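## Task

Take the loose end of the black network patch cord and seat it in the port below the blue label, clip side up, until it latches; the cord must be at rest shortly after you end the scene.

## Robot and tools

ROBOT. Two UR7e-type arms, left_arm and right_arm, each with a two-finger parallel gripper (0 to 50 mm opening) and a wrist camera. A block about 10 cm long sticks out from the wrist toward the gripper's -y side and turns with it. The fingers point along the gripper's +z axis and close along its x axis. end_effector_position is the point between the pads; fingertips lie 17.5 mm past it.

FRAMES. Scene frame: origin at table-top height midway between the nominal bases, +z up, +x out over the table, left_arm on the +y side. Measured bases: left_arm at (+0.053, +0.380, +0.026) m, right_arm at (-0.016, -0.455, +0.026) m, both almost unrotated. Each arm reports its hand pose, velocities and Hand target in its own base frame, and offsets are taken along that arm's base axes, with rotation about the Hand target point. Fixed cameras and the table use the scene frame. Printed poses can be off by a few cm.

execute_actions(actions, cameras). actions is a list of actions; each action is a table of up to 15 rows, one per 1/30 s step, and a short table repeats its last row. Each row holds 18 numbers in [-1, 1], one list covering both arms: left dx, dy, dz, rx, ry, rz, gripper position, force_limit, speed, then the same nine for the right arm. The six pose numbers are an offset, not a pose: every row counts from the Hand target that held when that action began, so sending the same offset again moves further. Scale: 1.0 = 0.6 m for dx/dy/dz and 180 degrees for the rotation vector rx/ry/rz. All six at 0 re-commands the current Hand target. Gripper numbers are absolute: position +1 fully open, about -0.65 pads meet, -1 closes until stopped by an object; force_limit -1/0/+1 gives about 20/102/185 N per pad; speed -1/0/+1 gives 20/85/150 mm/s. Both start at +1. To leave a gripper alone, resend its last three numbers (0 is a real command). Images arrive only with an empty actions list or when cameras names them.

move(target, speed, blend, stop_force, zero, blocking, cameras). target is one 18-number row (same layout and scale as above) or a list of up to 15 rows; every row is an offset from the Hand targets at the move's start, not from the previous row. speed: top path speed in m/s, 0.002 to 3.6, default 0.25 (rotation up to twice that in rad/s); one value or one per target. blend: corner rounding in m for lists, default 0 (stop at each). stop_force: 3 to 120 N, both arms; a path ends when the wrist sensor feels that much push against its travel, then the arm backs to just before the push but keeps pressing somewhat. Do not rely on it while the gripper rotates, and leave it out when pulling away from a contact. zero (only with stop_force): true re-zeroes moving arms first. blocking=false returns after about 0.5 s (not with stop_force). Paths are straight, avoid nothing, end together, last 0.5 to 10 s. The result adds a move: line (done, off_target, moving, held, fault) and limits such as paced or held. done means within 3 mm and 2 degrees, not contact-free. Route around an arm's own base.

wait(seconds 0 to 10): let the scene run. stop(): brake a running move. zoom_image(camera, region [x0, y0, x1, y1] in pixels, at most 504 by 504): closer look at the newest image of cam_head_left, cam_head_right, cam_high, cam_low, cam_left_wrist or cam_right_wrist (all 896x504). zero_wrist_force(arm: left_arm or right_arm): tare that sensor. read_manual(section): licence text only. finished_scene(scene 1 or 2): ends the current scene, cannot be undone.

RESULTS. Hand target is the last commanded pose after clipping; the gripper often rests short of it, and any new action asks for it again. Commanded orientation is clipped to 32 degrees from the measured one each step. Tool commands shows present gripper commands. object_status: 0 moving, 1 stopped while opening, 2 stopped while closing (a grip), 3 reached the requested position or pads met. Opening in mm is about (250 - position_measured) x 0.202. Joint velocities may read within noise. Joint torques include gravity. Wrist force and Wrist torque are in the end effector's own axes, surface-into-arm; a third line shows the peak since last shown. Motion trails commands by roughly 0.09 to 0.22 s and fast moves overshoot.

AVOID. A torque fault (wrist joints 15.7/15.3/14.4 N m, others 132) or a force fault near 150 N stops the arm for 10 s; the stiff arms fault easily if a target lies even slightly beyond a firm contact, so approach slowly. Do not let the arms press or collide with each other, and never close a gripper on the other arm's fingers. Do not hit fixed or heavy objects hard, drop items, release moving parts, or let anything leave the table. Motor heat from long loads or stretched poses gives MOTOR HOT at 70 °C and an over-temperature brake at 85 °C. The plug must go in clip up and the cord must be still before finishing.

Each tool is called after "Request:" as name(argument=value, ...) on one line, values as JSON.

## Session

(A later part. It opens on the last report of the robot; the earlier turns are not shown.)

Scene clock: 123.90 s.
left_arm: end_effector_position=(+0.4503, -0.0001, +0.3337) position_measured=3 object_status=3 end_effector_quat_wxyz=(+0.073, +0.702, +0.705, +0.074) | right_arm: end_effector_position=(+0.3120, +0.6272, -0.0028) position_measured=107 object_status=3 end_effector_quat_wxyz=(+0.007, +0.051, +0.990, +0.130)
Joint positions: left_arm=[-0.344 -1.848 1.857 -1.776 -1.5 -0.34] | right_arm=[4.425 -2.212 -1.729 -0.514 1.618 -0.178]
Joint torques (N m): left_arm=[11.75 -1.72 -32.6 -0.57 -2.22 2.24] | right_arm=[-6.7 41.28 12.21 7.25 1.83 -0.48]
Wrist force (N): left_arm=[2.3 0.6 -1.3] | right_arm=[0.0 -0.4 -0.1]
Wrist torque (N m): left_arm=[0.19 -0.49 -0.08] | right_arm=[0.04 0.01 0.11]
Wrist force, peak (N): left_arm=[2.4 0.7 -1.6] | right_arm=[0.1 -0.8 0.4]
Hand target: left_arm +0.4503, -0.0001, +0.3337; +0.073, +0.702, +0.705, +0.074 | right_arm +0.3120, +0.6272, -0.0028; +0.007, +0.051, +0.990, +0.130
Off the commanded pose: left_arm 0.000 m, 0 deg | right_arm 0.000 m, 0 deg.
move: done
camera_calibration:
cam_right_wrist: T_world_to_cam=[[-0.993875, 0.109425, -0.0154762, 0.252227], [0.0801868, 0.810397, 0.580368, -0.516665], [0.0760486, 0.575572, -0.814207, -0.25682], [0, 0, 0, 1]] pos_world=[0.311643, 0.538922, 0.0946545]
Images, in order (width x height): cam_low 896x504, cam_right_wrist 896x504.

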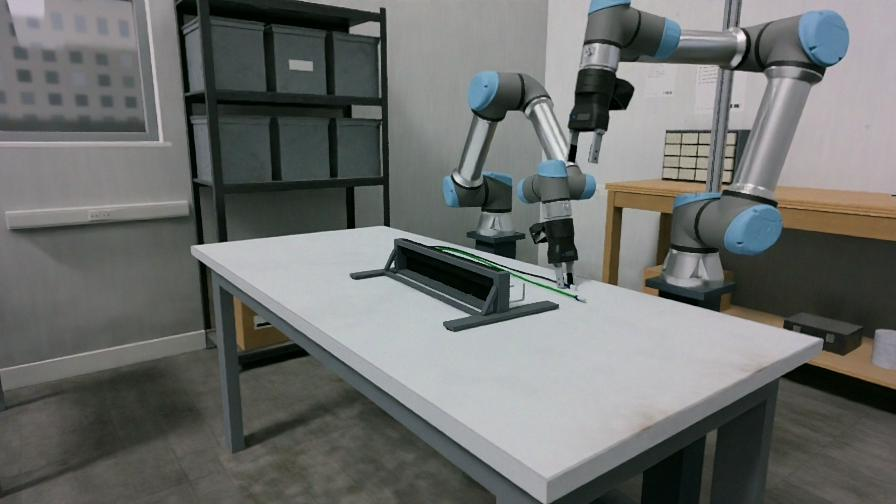

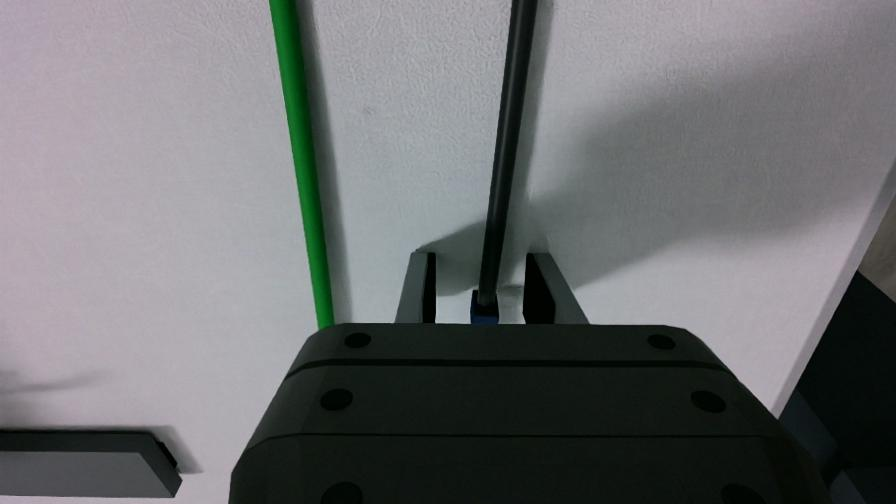

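Request:
move(target=[0,0,0,0,0,0,1,1,1,0,0,0,0,0,0,-1,-0.75,-0.8], cameras=["cam_right_wrist"])

Request:
move(target=[0,0,0,0,0,0,1,1,1,0,0,0.16,0,0,0,-1,-0.75,-0.8], speed=0.12, cameras=["cam_right_wrist","cam_low","cam_high"])

Request:
zoom_image(camera="cam_low", region=[520, 200, 620, 300])

Request:
zoom_image(camera="cam_right_wrist", region=[380, 130, 600, 340])

Scene clock: 130.53 s.
left_arm: end_effector_position=(+0.4503, -0.0001, +0.3337) position_measured=3 object_status=3 end_effector_quat_wxyz=(+0.073, +0.702, +0.705, +0.074) | right_arm: end_effector_position=(+0.3120, +0.6272, -0.0028) position_measured=220 object_status=2 end_effector_quat_wxyz=(+0.007, +0.051, +0.990, +0.130)
Joint positions: left_arm=[-0.344 -1.848 1.857 -1.776 -1.5 -0.34] | right_arm=[4.425 -2.212 -1.729 -0.514 1.618 -0.178]
Joint torques (N m): left_arm=[12.14 -1.6 -31.67 -0.79 -2.09 2.1] | right_arm=[-7.16 41.27 12.24 7.21 1.71 -0.42]
Wrist force (N): left_arm=[2.7 0.9 -1.6] | right_arm=[0.0 -0.4 -0.4]
Wrist torque (N m): left_arm=[0.24 -0.54 -0.08] | right_arm=[0.04 0.01 0.10]
Wrist force, peak (N): left_arm=[2.7 0.9 -1.6] | right_arm=[0.2 -0.9 -0.2]
Hand target: left_arm +0.4503, -0.0001, +0.3337; +0.073, +0.702, +0.705, +0.074 | right_arm +0.3120, +0.6272, -0.0028; +0.007, +0.051, +0.990, +0.130
Off the commanded pose: left_arm 0.000 m, 0 deg | right_arm 0.000 m, 0 deg.
move: done
camera_calibration:
cam_right_wrist: T_world_to_cam=[[-0.993875, 0.109425, -0.0154762, 0.252227], [0.0801868, 0.810397, 0.580368, -0.516665], [0.0760486, 0.575572, -0.814207, -0.25682], [0, 0, 0, 1]] pos_world=[0.311643, 0.538922, 0.0946545]
Images, in order (width x height): cam_right_wrist 896x504.

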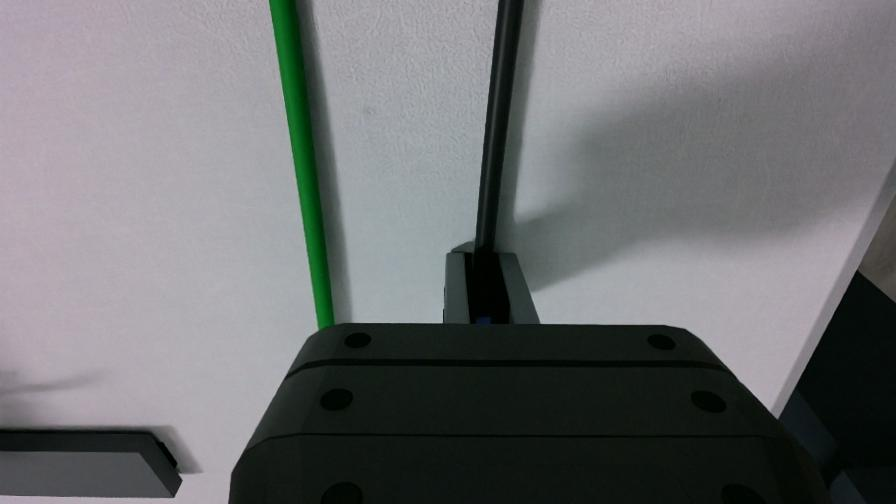

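Scene clock: 131.97 s.
left_arm: end_effector_position=(+0.4503, -0.0001, +0.3337) position_measured=3 object_status=3 end_effector_quat_wxyz=(+0.073, +0.702, +0.705, +0.074) | right_arm: end_effector_position=(+0.3120, +0.6272, +0.0931) position_measured=220 object_status=2 end_effector_quat_wxyz=(+0.007, +0.051, +0.990, +0.130)
Joint positions: left_arm=[-0.344 -1.848 1.857 -1.776 -1.5 -0.34] | right_arm=[4.425 -2.066 -1.667 -0.722 1.618 -0.178]
Joint torques (N m): left_arm=[11.68 -1.71 -31.44 -0.59 -2.21 2.02] | right_arm=[3.56 56.57 31.31 0.31 1.01 0.84]
Wrist force (N): left_arm=[2.3 0.7 -1.6] | right_arm=[0.1 -0.3 0.0]
Wrist torque (N m): left_arm=[0.21 -0.48 -0.08] | right_arm=[0.03 0.00 0.11]
Wrist force, peak (N): left_arm=[2.5 0.7 -1.5] | right_arm=[-0.1 -0.9 1.2]
Hand target: left_arm +0.4503, -0.0001, +0.3337; +0.073, +0.702, +0.705, +0.074 | right_arm +0.3120, +0.6272, +0.0932; +0.007, +0.051, +0.990, +0.130
Off the commanded pose: left_arm 0.000 m, 0 deg | right_arm 0.000 m, 0 deg.
move: done
camera_calibration:
cam_right_wrist: T_world_to_cam=[[-0.993875, 0.109425, -0.0154762, 0.253712], [0.0801868, 0.810397, 0.580368, -0.572322], [0.0760486, 0.575572, -0.814207, -0.178738], [0, 0, 0, 1]] pos_world=[0.311643, 0.538922, 0.190554]
Images, in order (width x height): cam_high 896x504, cam_low 896x504, cam_right_wrist 896x504.

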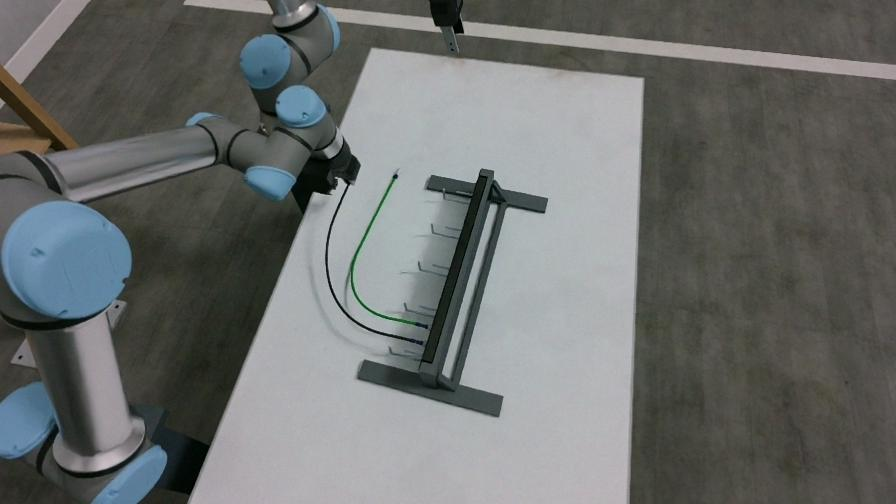

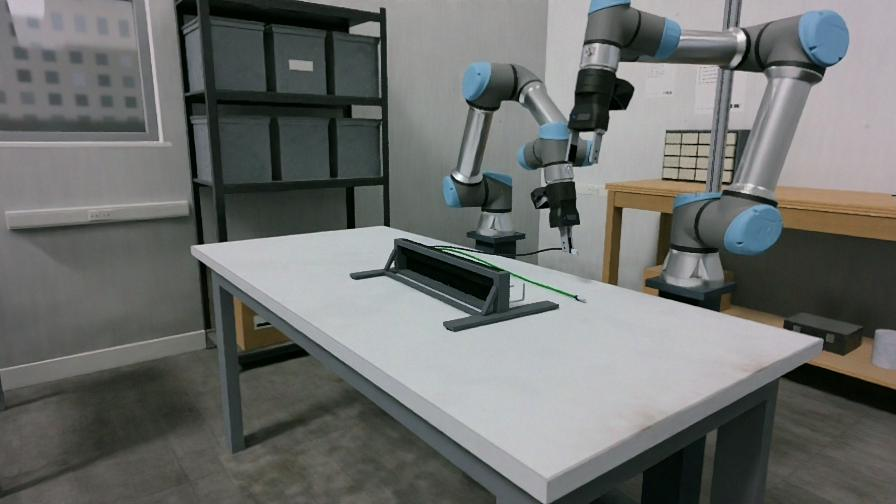

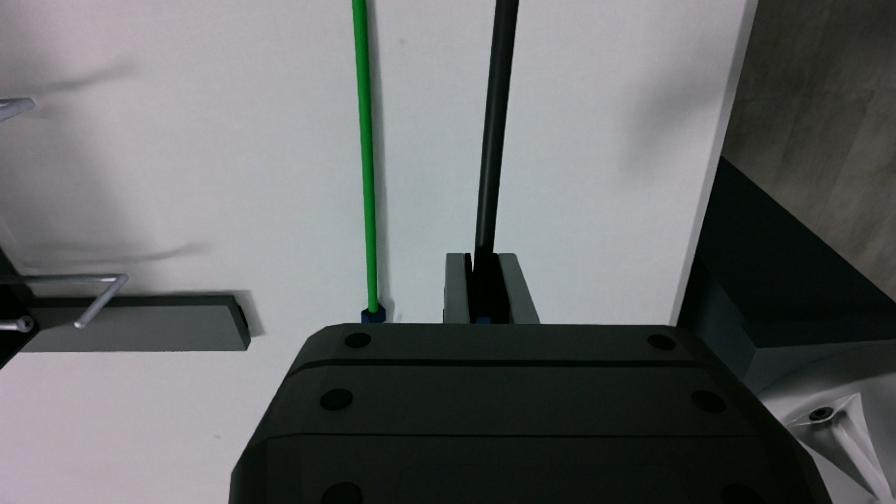

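Scaled by 5.040 from the camera's 896x504 image, which has a finer 1280x720 frame.

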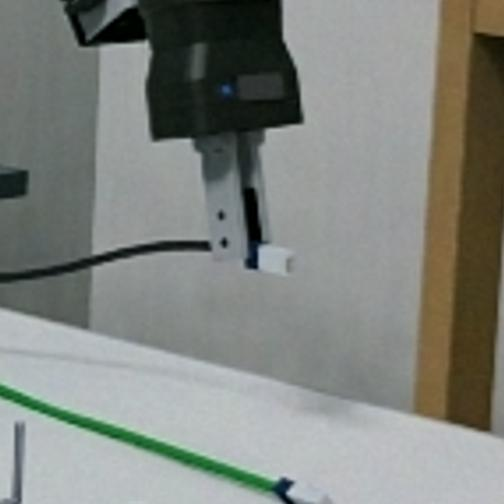

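Scaled by 2.291 from the camera's 896x504 image, which has a finer 1280x720 frame.

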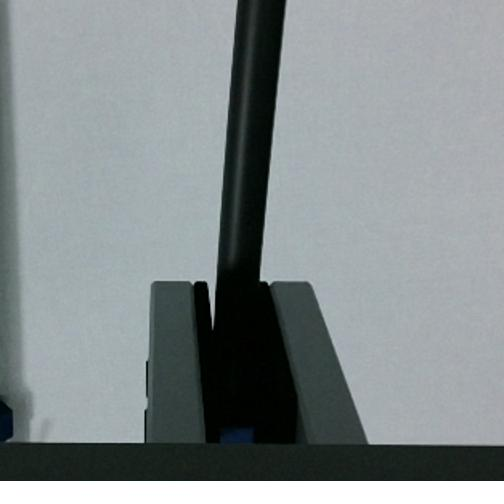

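Request:
move(target=[0,0,0,0,0,0,1,1,1,0.107,-0.287,0.218,0.400,0.3606,-0.3606,-1,-0.75,-0.8], speed=0.25, cameras=["all"])

Request:
zoom_image(camera="cam_head_left", region=[360, 220, 500, 340])

Request:
zoom_image(camera="cam_high", region=[340, 200, 480, 340])

Scene clock: 146.00 s.
left_arm: end_effector_position=(+0.4503, -0.0001, +0.3337) position_measured=3 object_status=3 end_effector_quat_wxyz=(+0.073, +0.702, +0.705, +0.074) | right_arm: end_effector_position=(+0.3762, +0.4550, +0.2240) position_measured=220 object_status=2 end_effector_quat_wxyz=(-0.430, +0.561, +0.430, +0.561)
Joint positions: left_arm=[-0.344 -1.848 1.857 -1.776 -1.5 -0.34] | right_arm=[4.094 -2.204 -2.265 1.327 1.927 1.571]
Joint torques (N m): left_arm=[11.04 -3.02 -31.88 -0.65 -2.2 1.94] | right_arm=[6.89 28.1 0.18 5.84 -2.36 1.69]
Wrist force (N): left_arm=[1.9 0.5 -1.4] | right_arm=[-0.4 1.5 -0.8]
Wrist torque (N m): left_arm=[0.17 -0.40 -0.07] | right_arm=[0.27 -0.58 -0.18]
Wrist force, peak (N): left_arm=[2.5 1.0 -1.4] | right_arm=[-0.9 1.9 -1.0]
Hand target: left_arm +0.4503, -0.0001, +0.3337; +0.073, +0.702, +0.705, +0.074 | right_arm +0.3762, +0.4550, +0.2240; -0.430, +0.561, +0.430, +0.561
Off the commanded pose: left_arm 0.000 m, 0 deg | right_arm 0.000 m, 0 deg.
move: done
camera_calibration:
cam_left_wrist: T_world_to_cam=[[0.0135175, 0.999902, 0.00358294, 0.000408067], [0.843907, -0.0133305, 0.536324, -0.545504], [0.536319, -0.0042261, -0.844005, 0.168993], [0, 0, 0, 1]] pos_world=[0.369715, -0.00696566, 0.435196]
cam_right_wrist: T_world_to_cam=[[0.00620088, 0.015419, 0.999862, -0.222528], [0.814363, -0.580343, 0.00389906, -0.0281696], [0.580323, 0.814226, -0.0161553, -0.454987], [0, 0, 0, 1]] pos_world=[0.28836, 0.357546, 0.215256]

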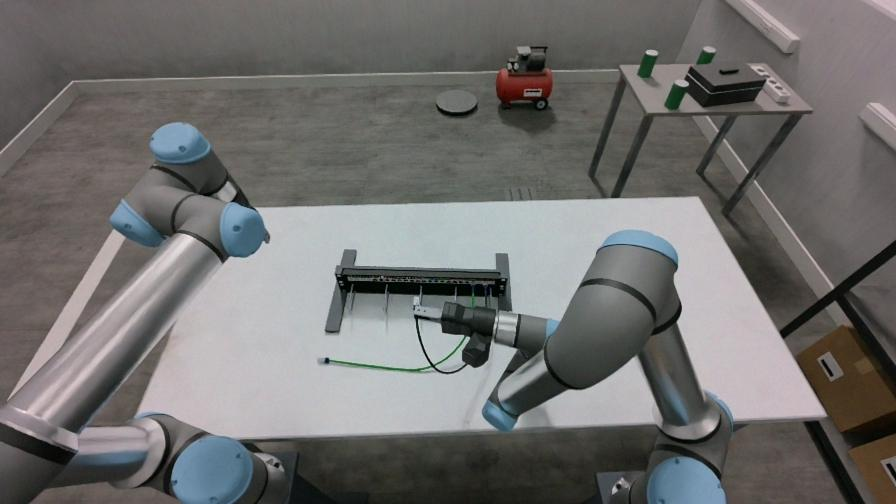

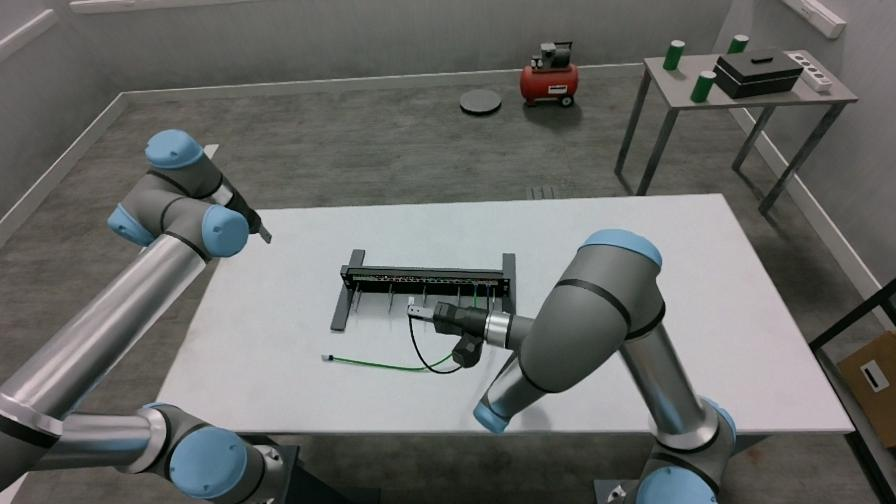

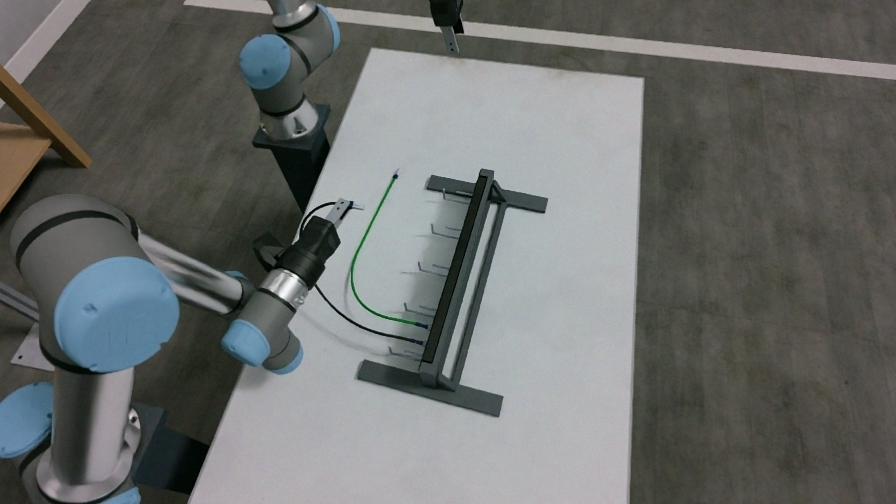

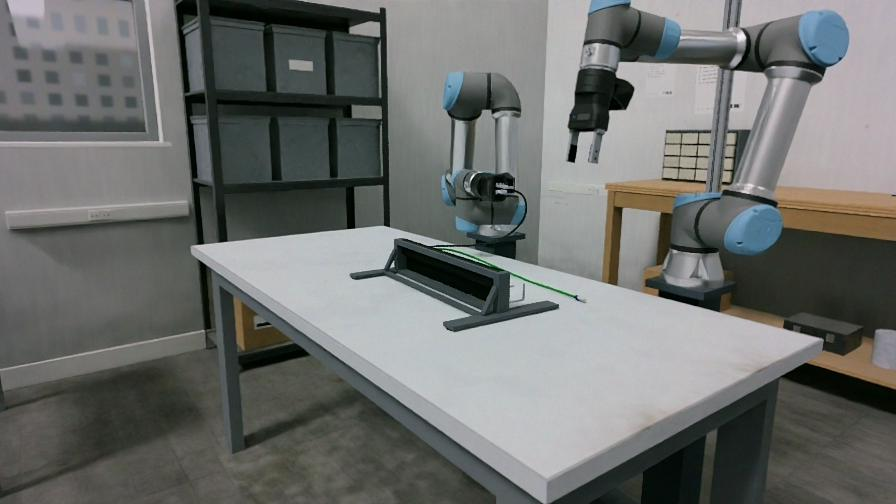

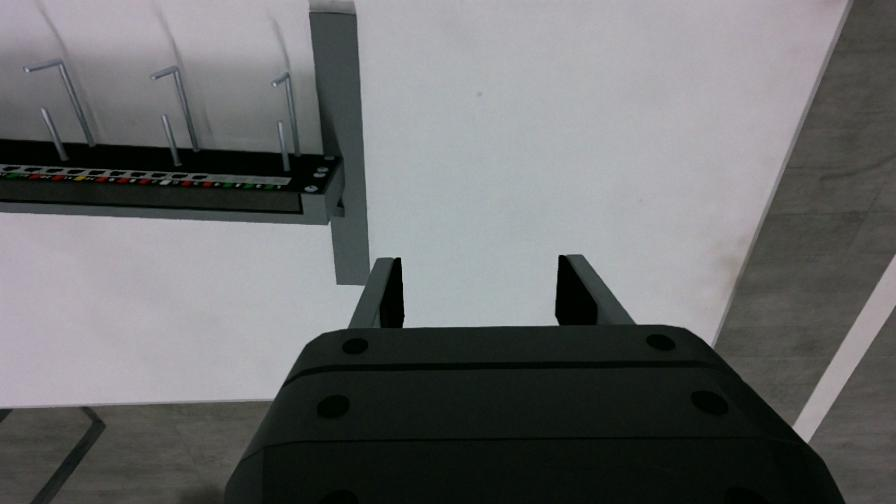

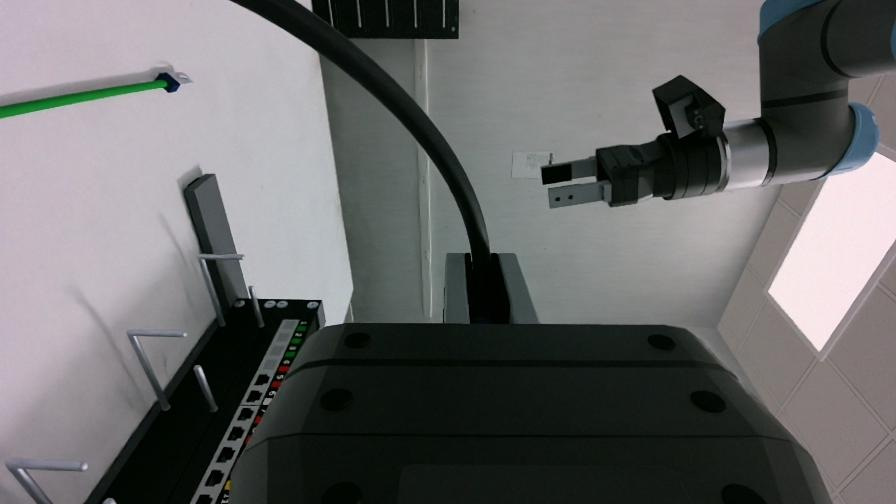

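Scaled by 3.600 from the camera's 896x504 image, which has a finer 1280x720 frame.

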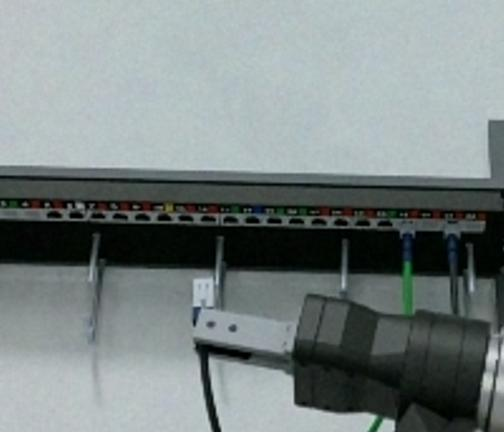

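Scaled by 3.600 from the camera's 896x504 image, which has a finer 1280x720 frame.

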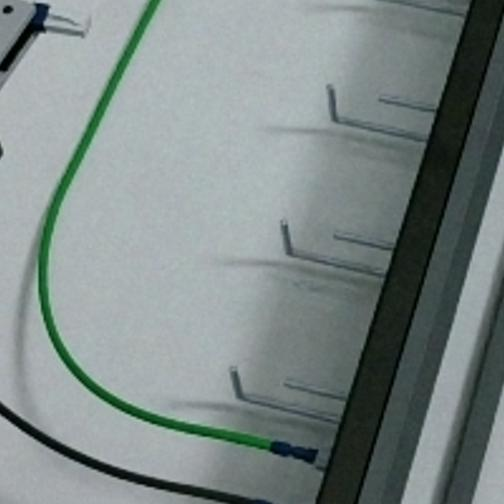

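Request:
move(target=[-0.185,-0.603,-0.05,0,0,0,0.1,0,0,0,0,0,0,0,0,-1,-0.75,-0.8], speed=0.3, cameras=["all"])

Request:
zoom_image(camera="cam_left_wrist", region=[340, 100, 560, 330])

Request:
zoom_image(camera="cam_high", region=[240, 120, 440, 320])

Request:
zoom_image(camera="cam_low", region=[450, 130, 570, 250])

Scene clock: 162.93 s.
left_arm: end_effector_position=(+0.3393, -0.3617, +0.3037) position_measured=138 object_status=3 end_effector_quat_wxyz=(+0.073, +0.702, +0.705, +0.074) | right_arm: end_effector_position=(+0.3762, +0.4550, +0.2240) position_measured=220 object_status=2 end_effector_quat_wxyz=(-0.430, +0.561, +0.430, +0.561)
Joint positions: left_arm=[-1.196 -1.685 1.775 -1.737 -1.377 -1.192] | right_arm=[4.095 -2.204 -2.265 1.327 1.926 1.571]
Joint torques (N m): left_arm=[-11 -8.38 -31.54 -0.43 2.61 -2.44] | right_arm=[7.09 28.62 -0.03 5.76 -2.44 1.63]
Wrist force (N): left_arm=[2.1 0.5 -1.3] | right_arm=[-0.7 1.6 -0.7]
Wrist torque (N m): left_arm=[0.16 -0.45 -0.01] | right_arm=[0.28 -0.54 -0.18]
Wrist force, peak (N): left_arm=[4.0 1.4 -1.3] | right_arm=[-0.8 1.9 -1.0]
Hand target: left_arm +0.3393, -0.3619, +0.3037; +0.073, +0.702, +0.705, +0.074 | right_arm +0.3762, +0.4550, +0.2240; -0.430, +0.561, +0.430, +0.561
Off the commanded pose: left_arm 0.000 m, 0 deg | right_arm 0.000 m, 0 deg.
move: done
camera_calibration:
cam_left_wrist: T_world_to_cam=[[0.0135709, 0.999902, 0.00349842, 0.363601], [0.843906, -0.0133302, 0.536325, -0.440561], [0.536319, -0.0043261, -0.844004, 0.201639], [0, 0, 0, 1]] pos_world=[0.258715, -0.368566, 0.405196]
cam_right_wrist: T_world_to_cam=[[0.00638971, 0.0151608, 0.999865, -0.22249], [0.8142, -0.580573, 0.00359993, -0.0279768], [0.580549, 0.814067, -0.0160536, -0.455016], [0, 0, 0, 1]] pos_world=[0.28836, 0.357545, 0.215256]

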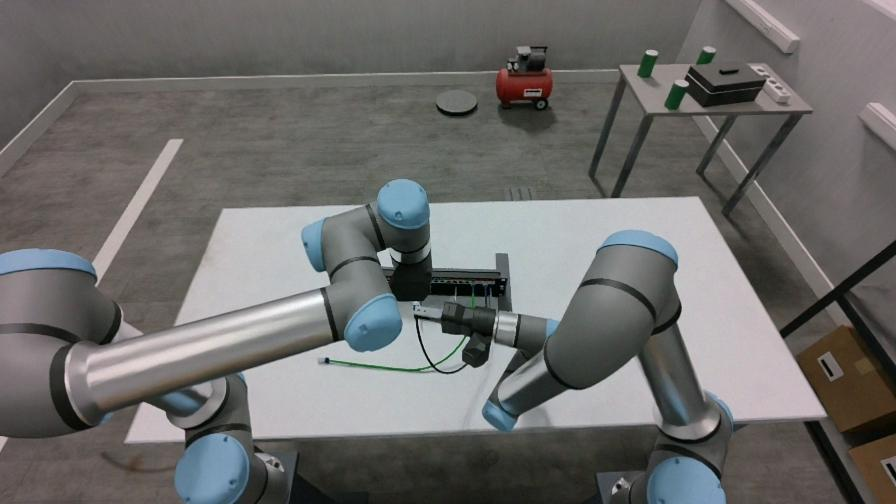

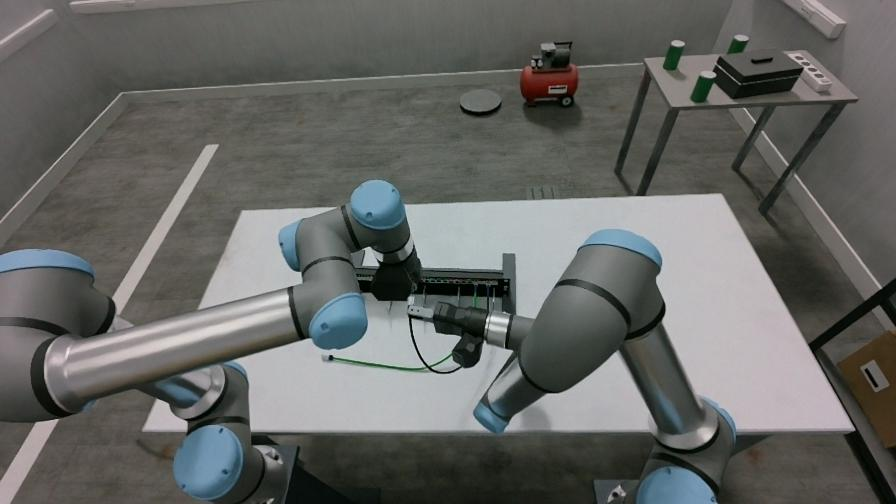

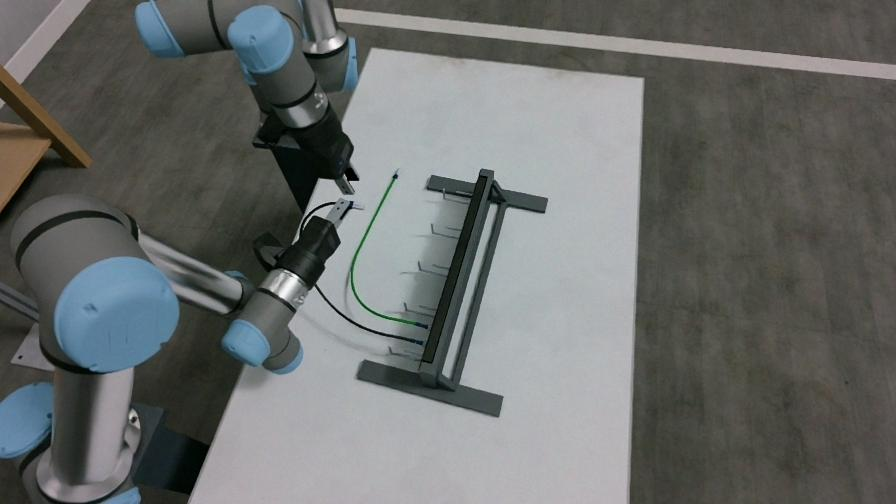

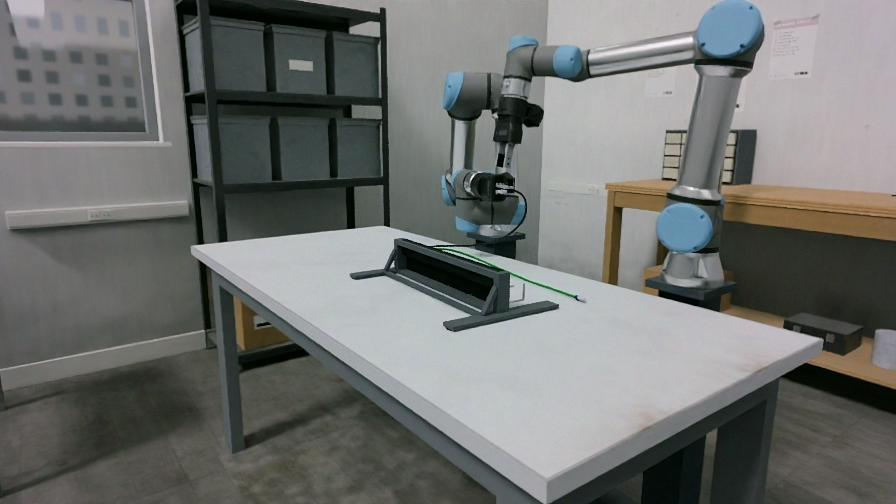

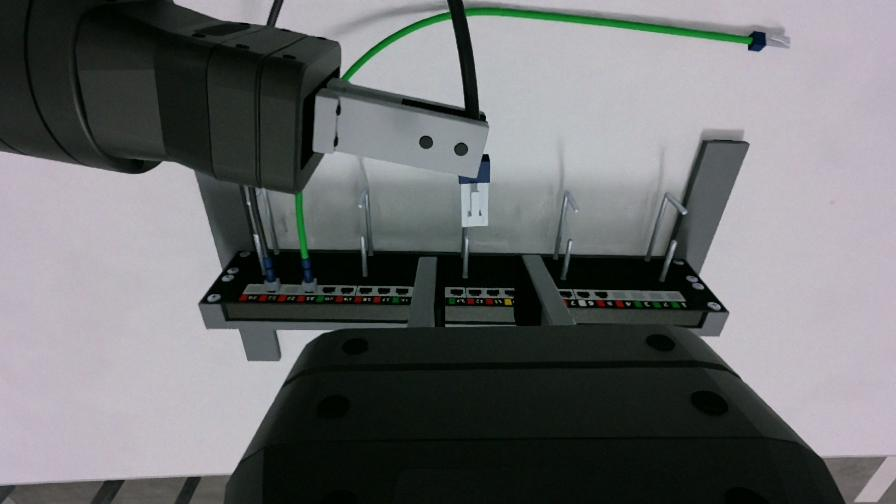

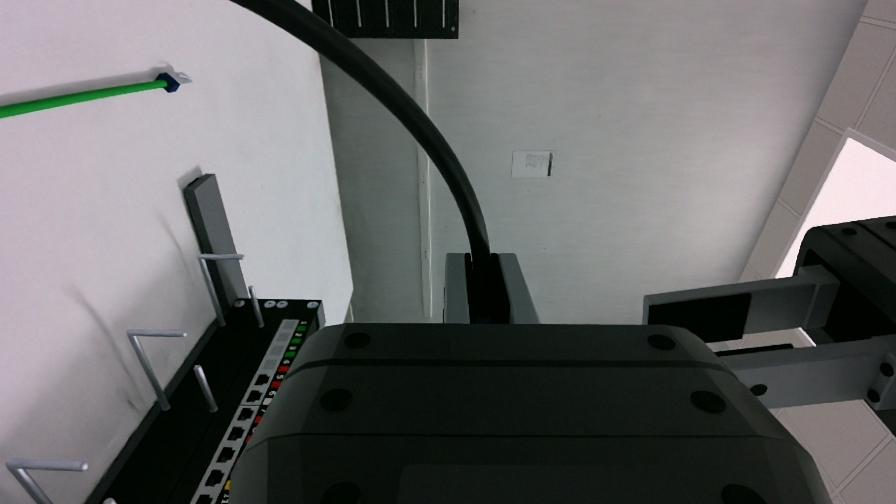

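Scaled by 2.191 from the camera's 896x504 image, which has a finer 1280x720 frame.

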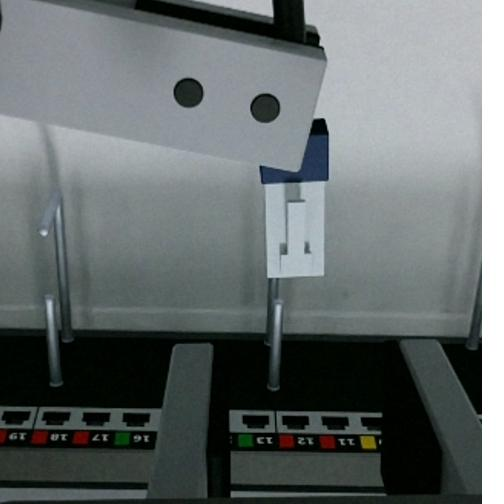

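Scaled by 2.520 from the camera's 896x504 image, which has a finer 1280x720 frame.

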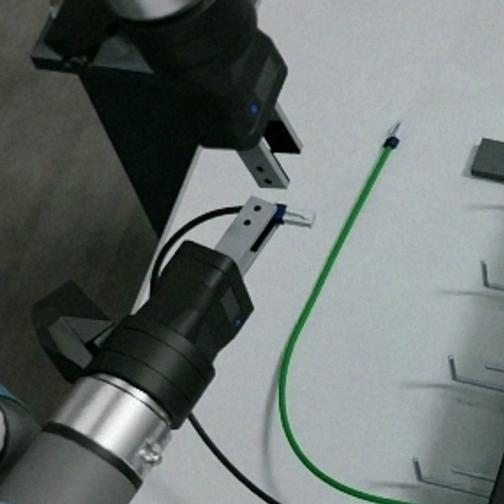

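Scaled by 4.200 from the camera's 896x504 image, which has a finer 1280x720 frame.

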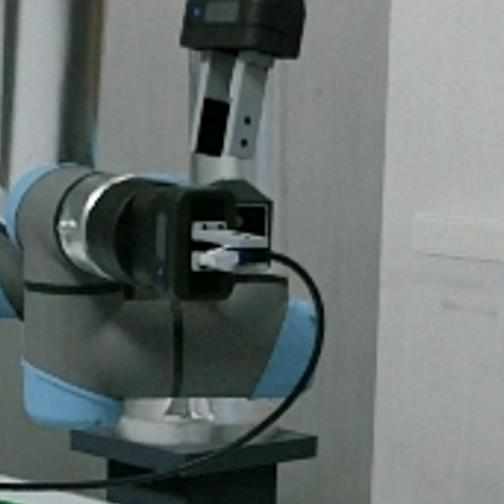

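Request:
move(target=[0.004,0.0065,-0.116,0,0,0,0.1,0,0,0,0,0,0,0,0,-1,-0.75,-0.8], speed=0.06, stop_force=6, cameras=["cam_left_wrist","cam_low","cam_right_wrist","cam_high"])

Request:
zoom_image(camera="cam_left_wrist", region=[340, 150, 560, 330])

Request:
zoom_image(camera="cam_high", region=[240, 120, 440, 320])

Request:
zoom_image(camera="cam_low", region=[450, 130, 570, 250])

Scene clock: 178.13 s.
left_arm: end_effector_position=(+0.3417, -0.3580, +0.2341) position_measured=138 object_status=3 end_effector_quat_wxyz=(+0.073, +0.702, +0.705, +0.074) | right_arm: end_effector_position=(+0.3762, +0.4550, +0.2240) position_measured=220 object_status=2 end_effector_quat_wxyz=(-0.430, +0.561, +0.430, +0.561)
Joint positions: left_arm=[-1.188 -1.658 1.932 -1.922 -1.378 -1.184] | right_arm=[4.095 -2.204 -2.265 1.327 1.926 1.571]
Joint torques (N m): left_arm=[11.82 -9.75 -16.46 -5.79 -1.82 2.18] | right_arm=[6.69 28.09 -0.16 5.67 -2.36 1.68]
Wrist force (N): left_arm=[2.2 0.4 -1.2] | right_arm=[-0.8 1.6 -1.0]
Wrist torque (N m): left_arm=[0.15 -0.47 -0.01] | right_arm=[0.30 -0.53 -0.18]
Wrist force, peak (N): left_arm=[2.3 0.9 -2.1] | right_arm=[-0.7 2.0 -1.1]
Hand target: left_arm +0.3417, -0.3580, +0.2341; +0.073, +0.702, +0.705, +0.074 | right_arm +0.3762, +0.4550, +0.2240; -0.430, +0.561, +0.430, +0.561
Off the commanded pose: left_arm 0.000 m, 0 deg | right_arm 0.000 m, 0 deg.
move: done
camera_calibration:
cam_left_wrist: T_world_to_cam=[[0.0135175, 0.999902, 0.00358294, 0.360098], [0.843907, -0.0133305, 0.536324, -0.405209], [0.536319, -0.0042261, -0.844005, 0.141662], [0, 0, 0, 1]] pos_world=[0.261115, -0.364866, 0.335596]
cam_right_wrist: T_world_to_cam=[[0.00638971, 0.0151608, 0.999865, -0.22249], [0.8142, -0.580573, 0.00359993, -0.0279768], [0.580549, 0.814067, -0.0160536, -0.455016], [0, 0, 0, 1]] pos_world=[0.28836, 0.357545, 0.215256]
Images, in order (width x height): cam_high 896x504, cam_low 896x504, cam_left_wrist 896x504, cam_right_wrist 896x504.

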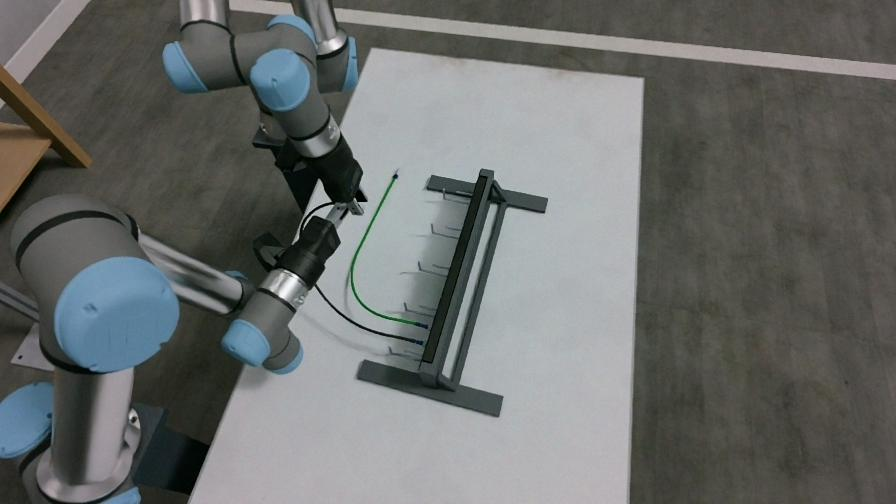

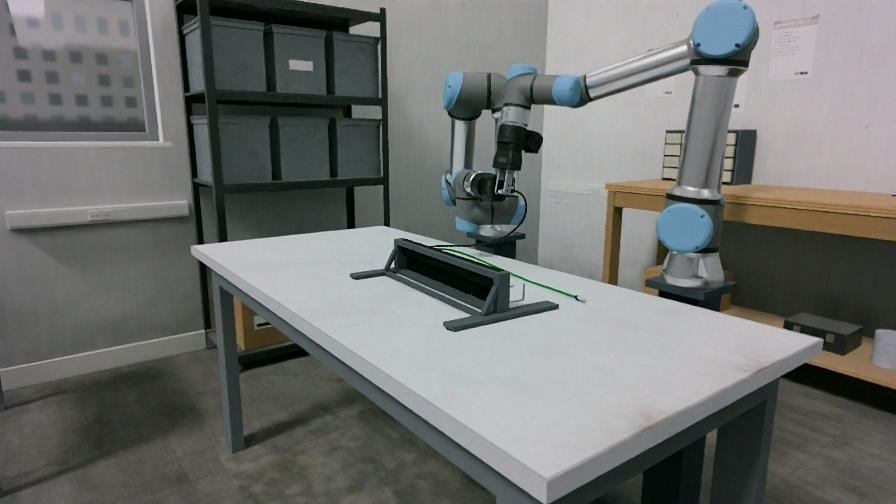

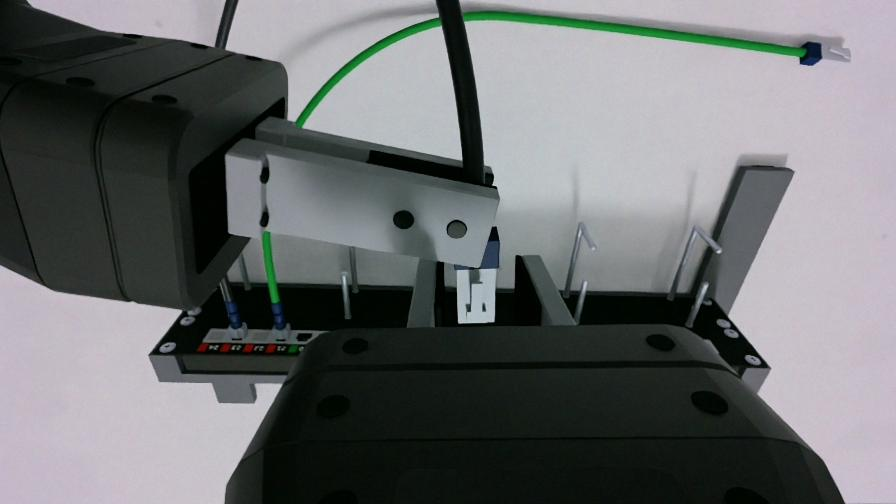

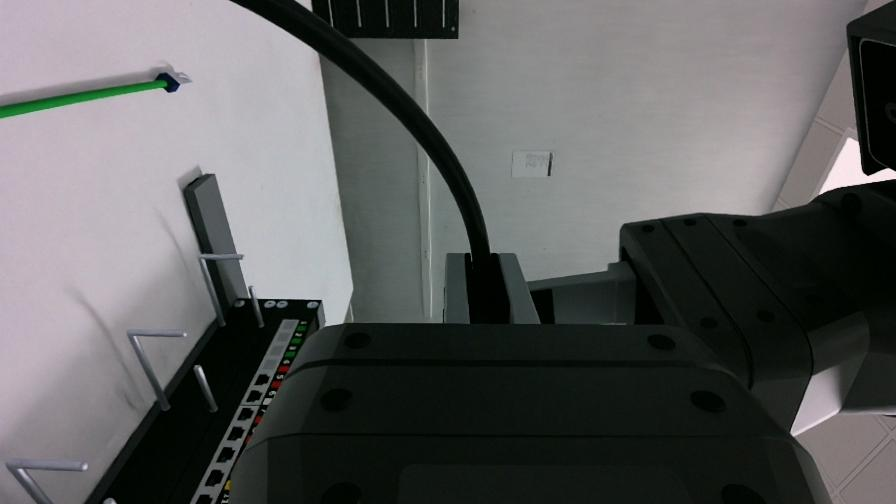

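Scaled by 2.291 from the camera's 896x504 image, which has a finer 1280x720 frame.

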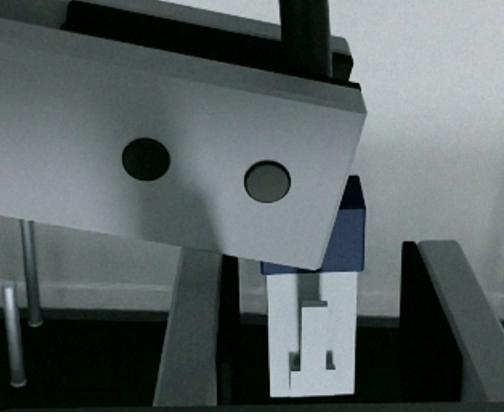

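Scaled by 2.520 from the camera's 896x504 image, which has a finer 1280x720 frame.

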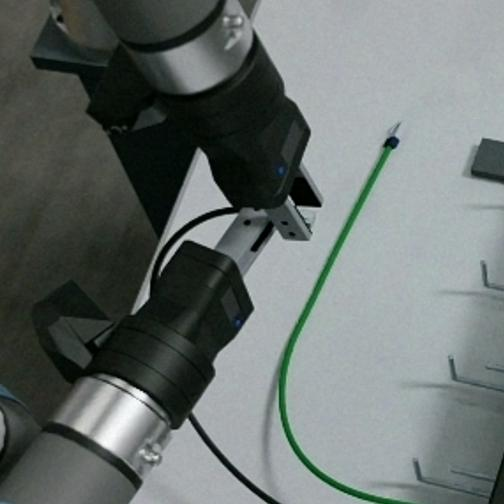

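Scaled by 4.200 from the camera's 896x504 image, which has a finer 1280x720 frame.

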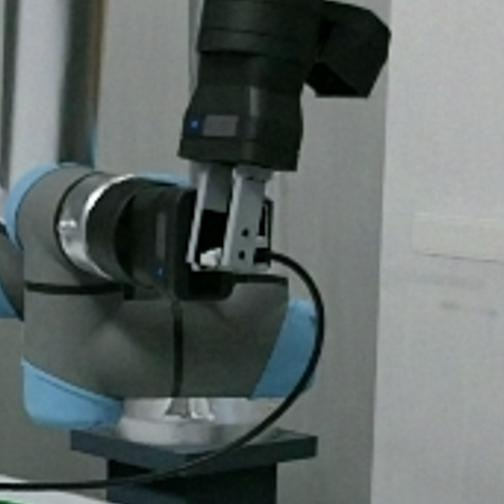

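Request:
move(target=[0.0033,-0.001,0,0,0,0,0.1,0,0,0,0,0,0,0,0,-1,-0.75,-0.8], speed=0.03)

Request:
move(target=[0,0,0,0,0,0,-1,-0.7,-1,0,0,0,0,0,0,-1,-0.75,-0.8], cameras=["cam_left_wrist","cam_low"])

Request:
zoom_image(camera="cam_left_wrist", region=[340, 150, 560, 330])

Request:
zoom_image(camera="cam_low", region=[450, 130, 570, 250])

Scene clock: 184.07 s.
left_arm: end_effector_position=(+0.3436, -0.3586, +0.2341) position_measured=138 object_status=3 end_effector_quat_wxyz=(+0.073, +0.702, +0.705, +0.074) | right_arm: end_effector_position=(+0.3762, +0.4550, +0.2240) position_measured=220 object_status=2 end_effector_quat_wxyz=(-0.430, +0.561, +0.430, +0.561)
Joint positions: left_arm=[-1.184 -1.654 1.928 -1.924 -1.378 -1.18] | right_arm=[4.095 -2.204 -2.265 1.327 1.926 1.571]
Joint torques (N m): left_arm=[13.13 -10.31 -31.18 -5.95 -1.74 2.33] | right_arm=[5.93 28.51 -0.03 5.7 -2.25 1.7]
Wrist force (N): left_arm=[2.2 0.6 -1.5] | right_arm=[-0.6 1.7 -0.8]
Wrist torque (N m): left_arm=[0.18 -0.49 -0.01] | right_arm=[0.30 -0.56 -0.18]
Wrist force, peak (N): left_arm=[2.5 0.5 -1.5] | right_arm=[-0.9 1.9 -1.2]
Hand target: left_arm +0.3437, -0.3586, +0.2341; +0.073, +0.702, +0.705, +0.074 | right_arm +0.3762, +0.4550, +0.2240; -0.430, +0.561, +0.430, +0.561
Off the commanded pose: left_arm 0.000 m, 0 deg | right_arm 0.000 m, 0 deg.
move: done

Scene clock: 184.87 s.
left_arm: end_effector_position=(+0.3437, -0.3587, +0.2341) position_measured=195 object_status=2 end_effector_quat_wxyz=(+0.073, +0.702, +0.705, +0.074) | right_arm: end_effector_position=(+0.3762, +0.4550, +0.2240) position_measured=220 object_status=2 end_effector_quat_wxyz=(-0.430, +0.561, +0.430, +0.561)
Joint positions: left_arm=[-1.184 -1.653 1.928 -1.924 -1.378 -1.18] | right_arm=[4.095 -2.204 -2.265 1.327 1.926 1.571]
Joint torques (N m): left_arm=[12.85 -13.4 -26.55 1.05 -0.49 2.39] | right_arm=[0.79 28.52 0.26 5.46 -2.37 1.61]
Wrist force (N): left_arm=[-8.4 1.7 1.2] | right_arm=[1.8 -2.6 8.7]
Wrist torque (N m): left_arm=[0.17 -0.52 -0.24] | right_arm=[0.36 -0.46 -0.22]
Wrist force, peak (N): left_arm=[-8.7 1.3 0.9] | right_arm=[2.1 -2.3 8.8]
Hand target: left_arm +0.3437, -0.3586, +0.2341; +0.073, +0.702, +0.705, +0.074 | right_arm +0.3762, +0.4550, +0.2240; -0.430, +0.561, +0.430, +0.561
Off the commanded pose: left_arm 0.000 m, 0 deg | right_arm 0.000 m, 0 deg.
move: done
camera_calibration:
cam_left_wrist: T_world_to_cam=[[0.0135933, 0.999902, 0.00327595, 0.360854], [0.843907, -0.0132297, 0.536327, -0.406924], [0.536318, -0.00452584, -0.844004, 0.140561], [0, 0, 0, 1]] pos_world=[0.263115, -0.365566, 0.335696]
Images, in order (width x height): cam_low 896x504, cam_left_wrist 896x504.

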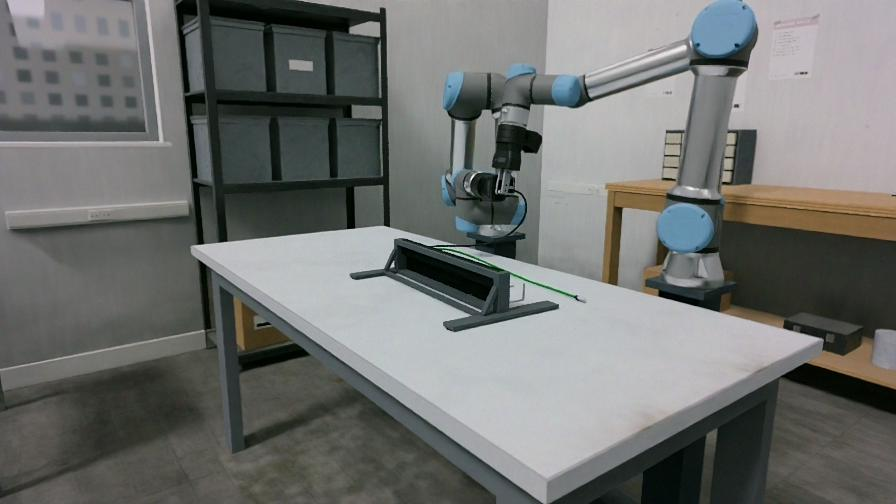

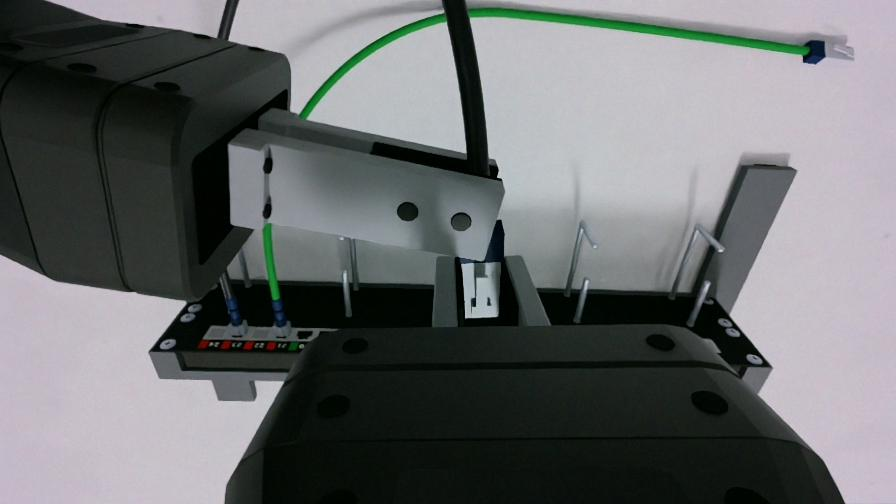

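Scaled by 2.291 from the camera's 896x504 image, which has a finer 1280x720 frame.

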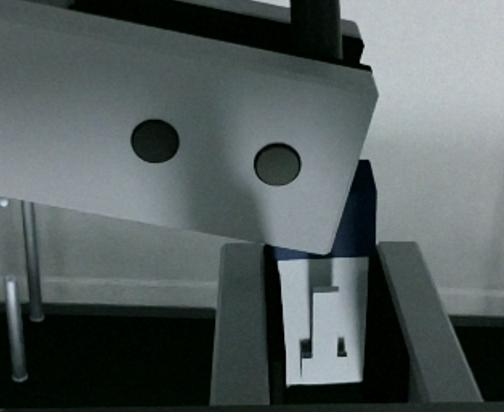

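Scaled by 4.200 from the camera's 896x504 image, which has a finer 1280x720 frame.

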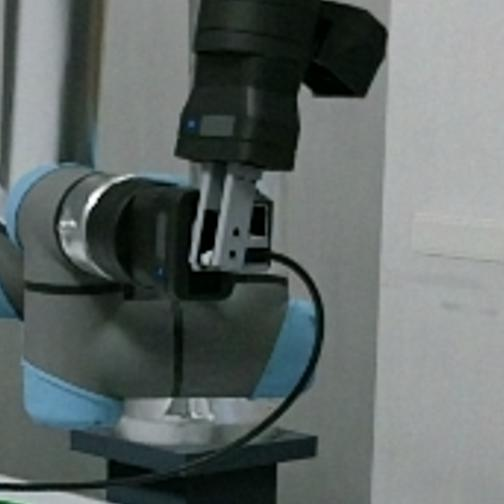

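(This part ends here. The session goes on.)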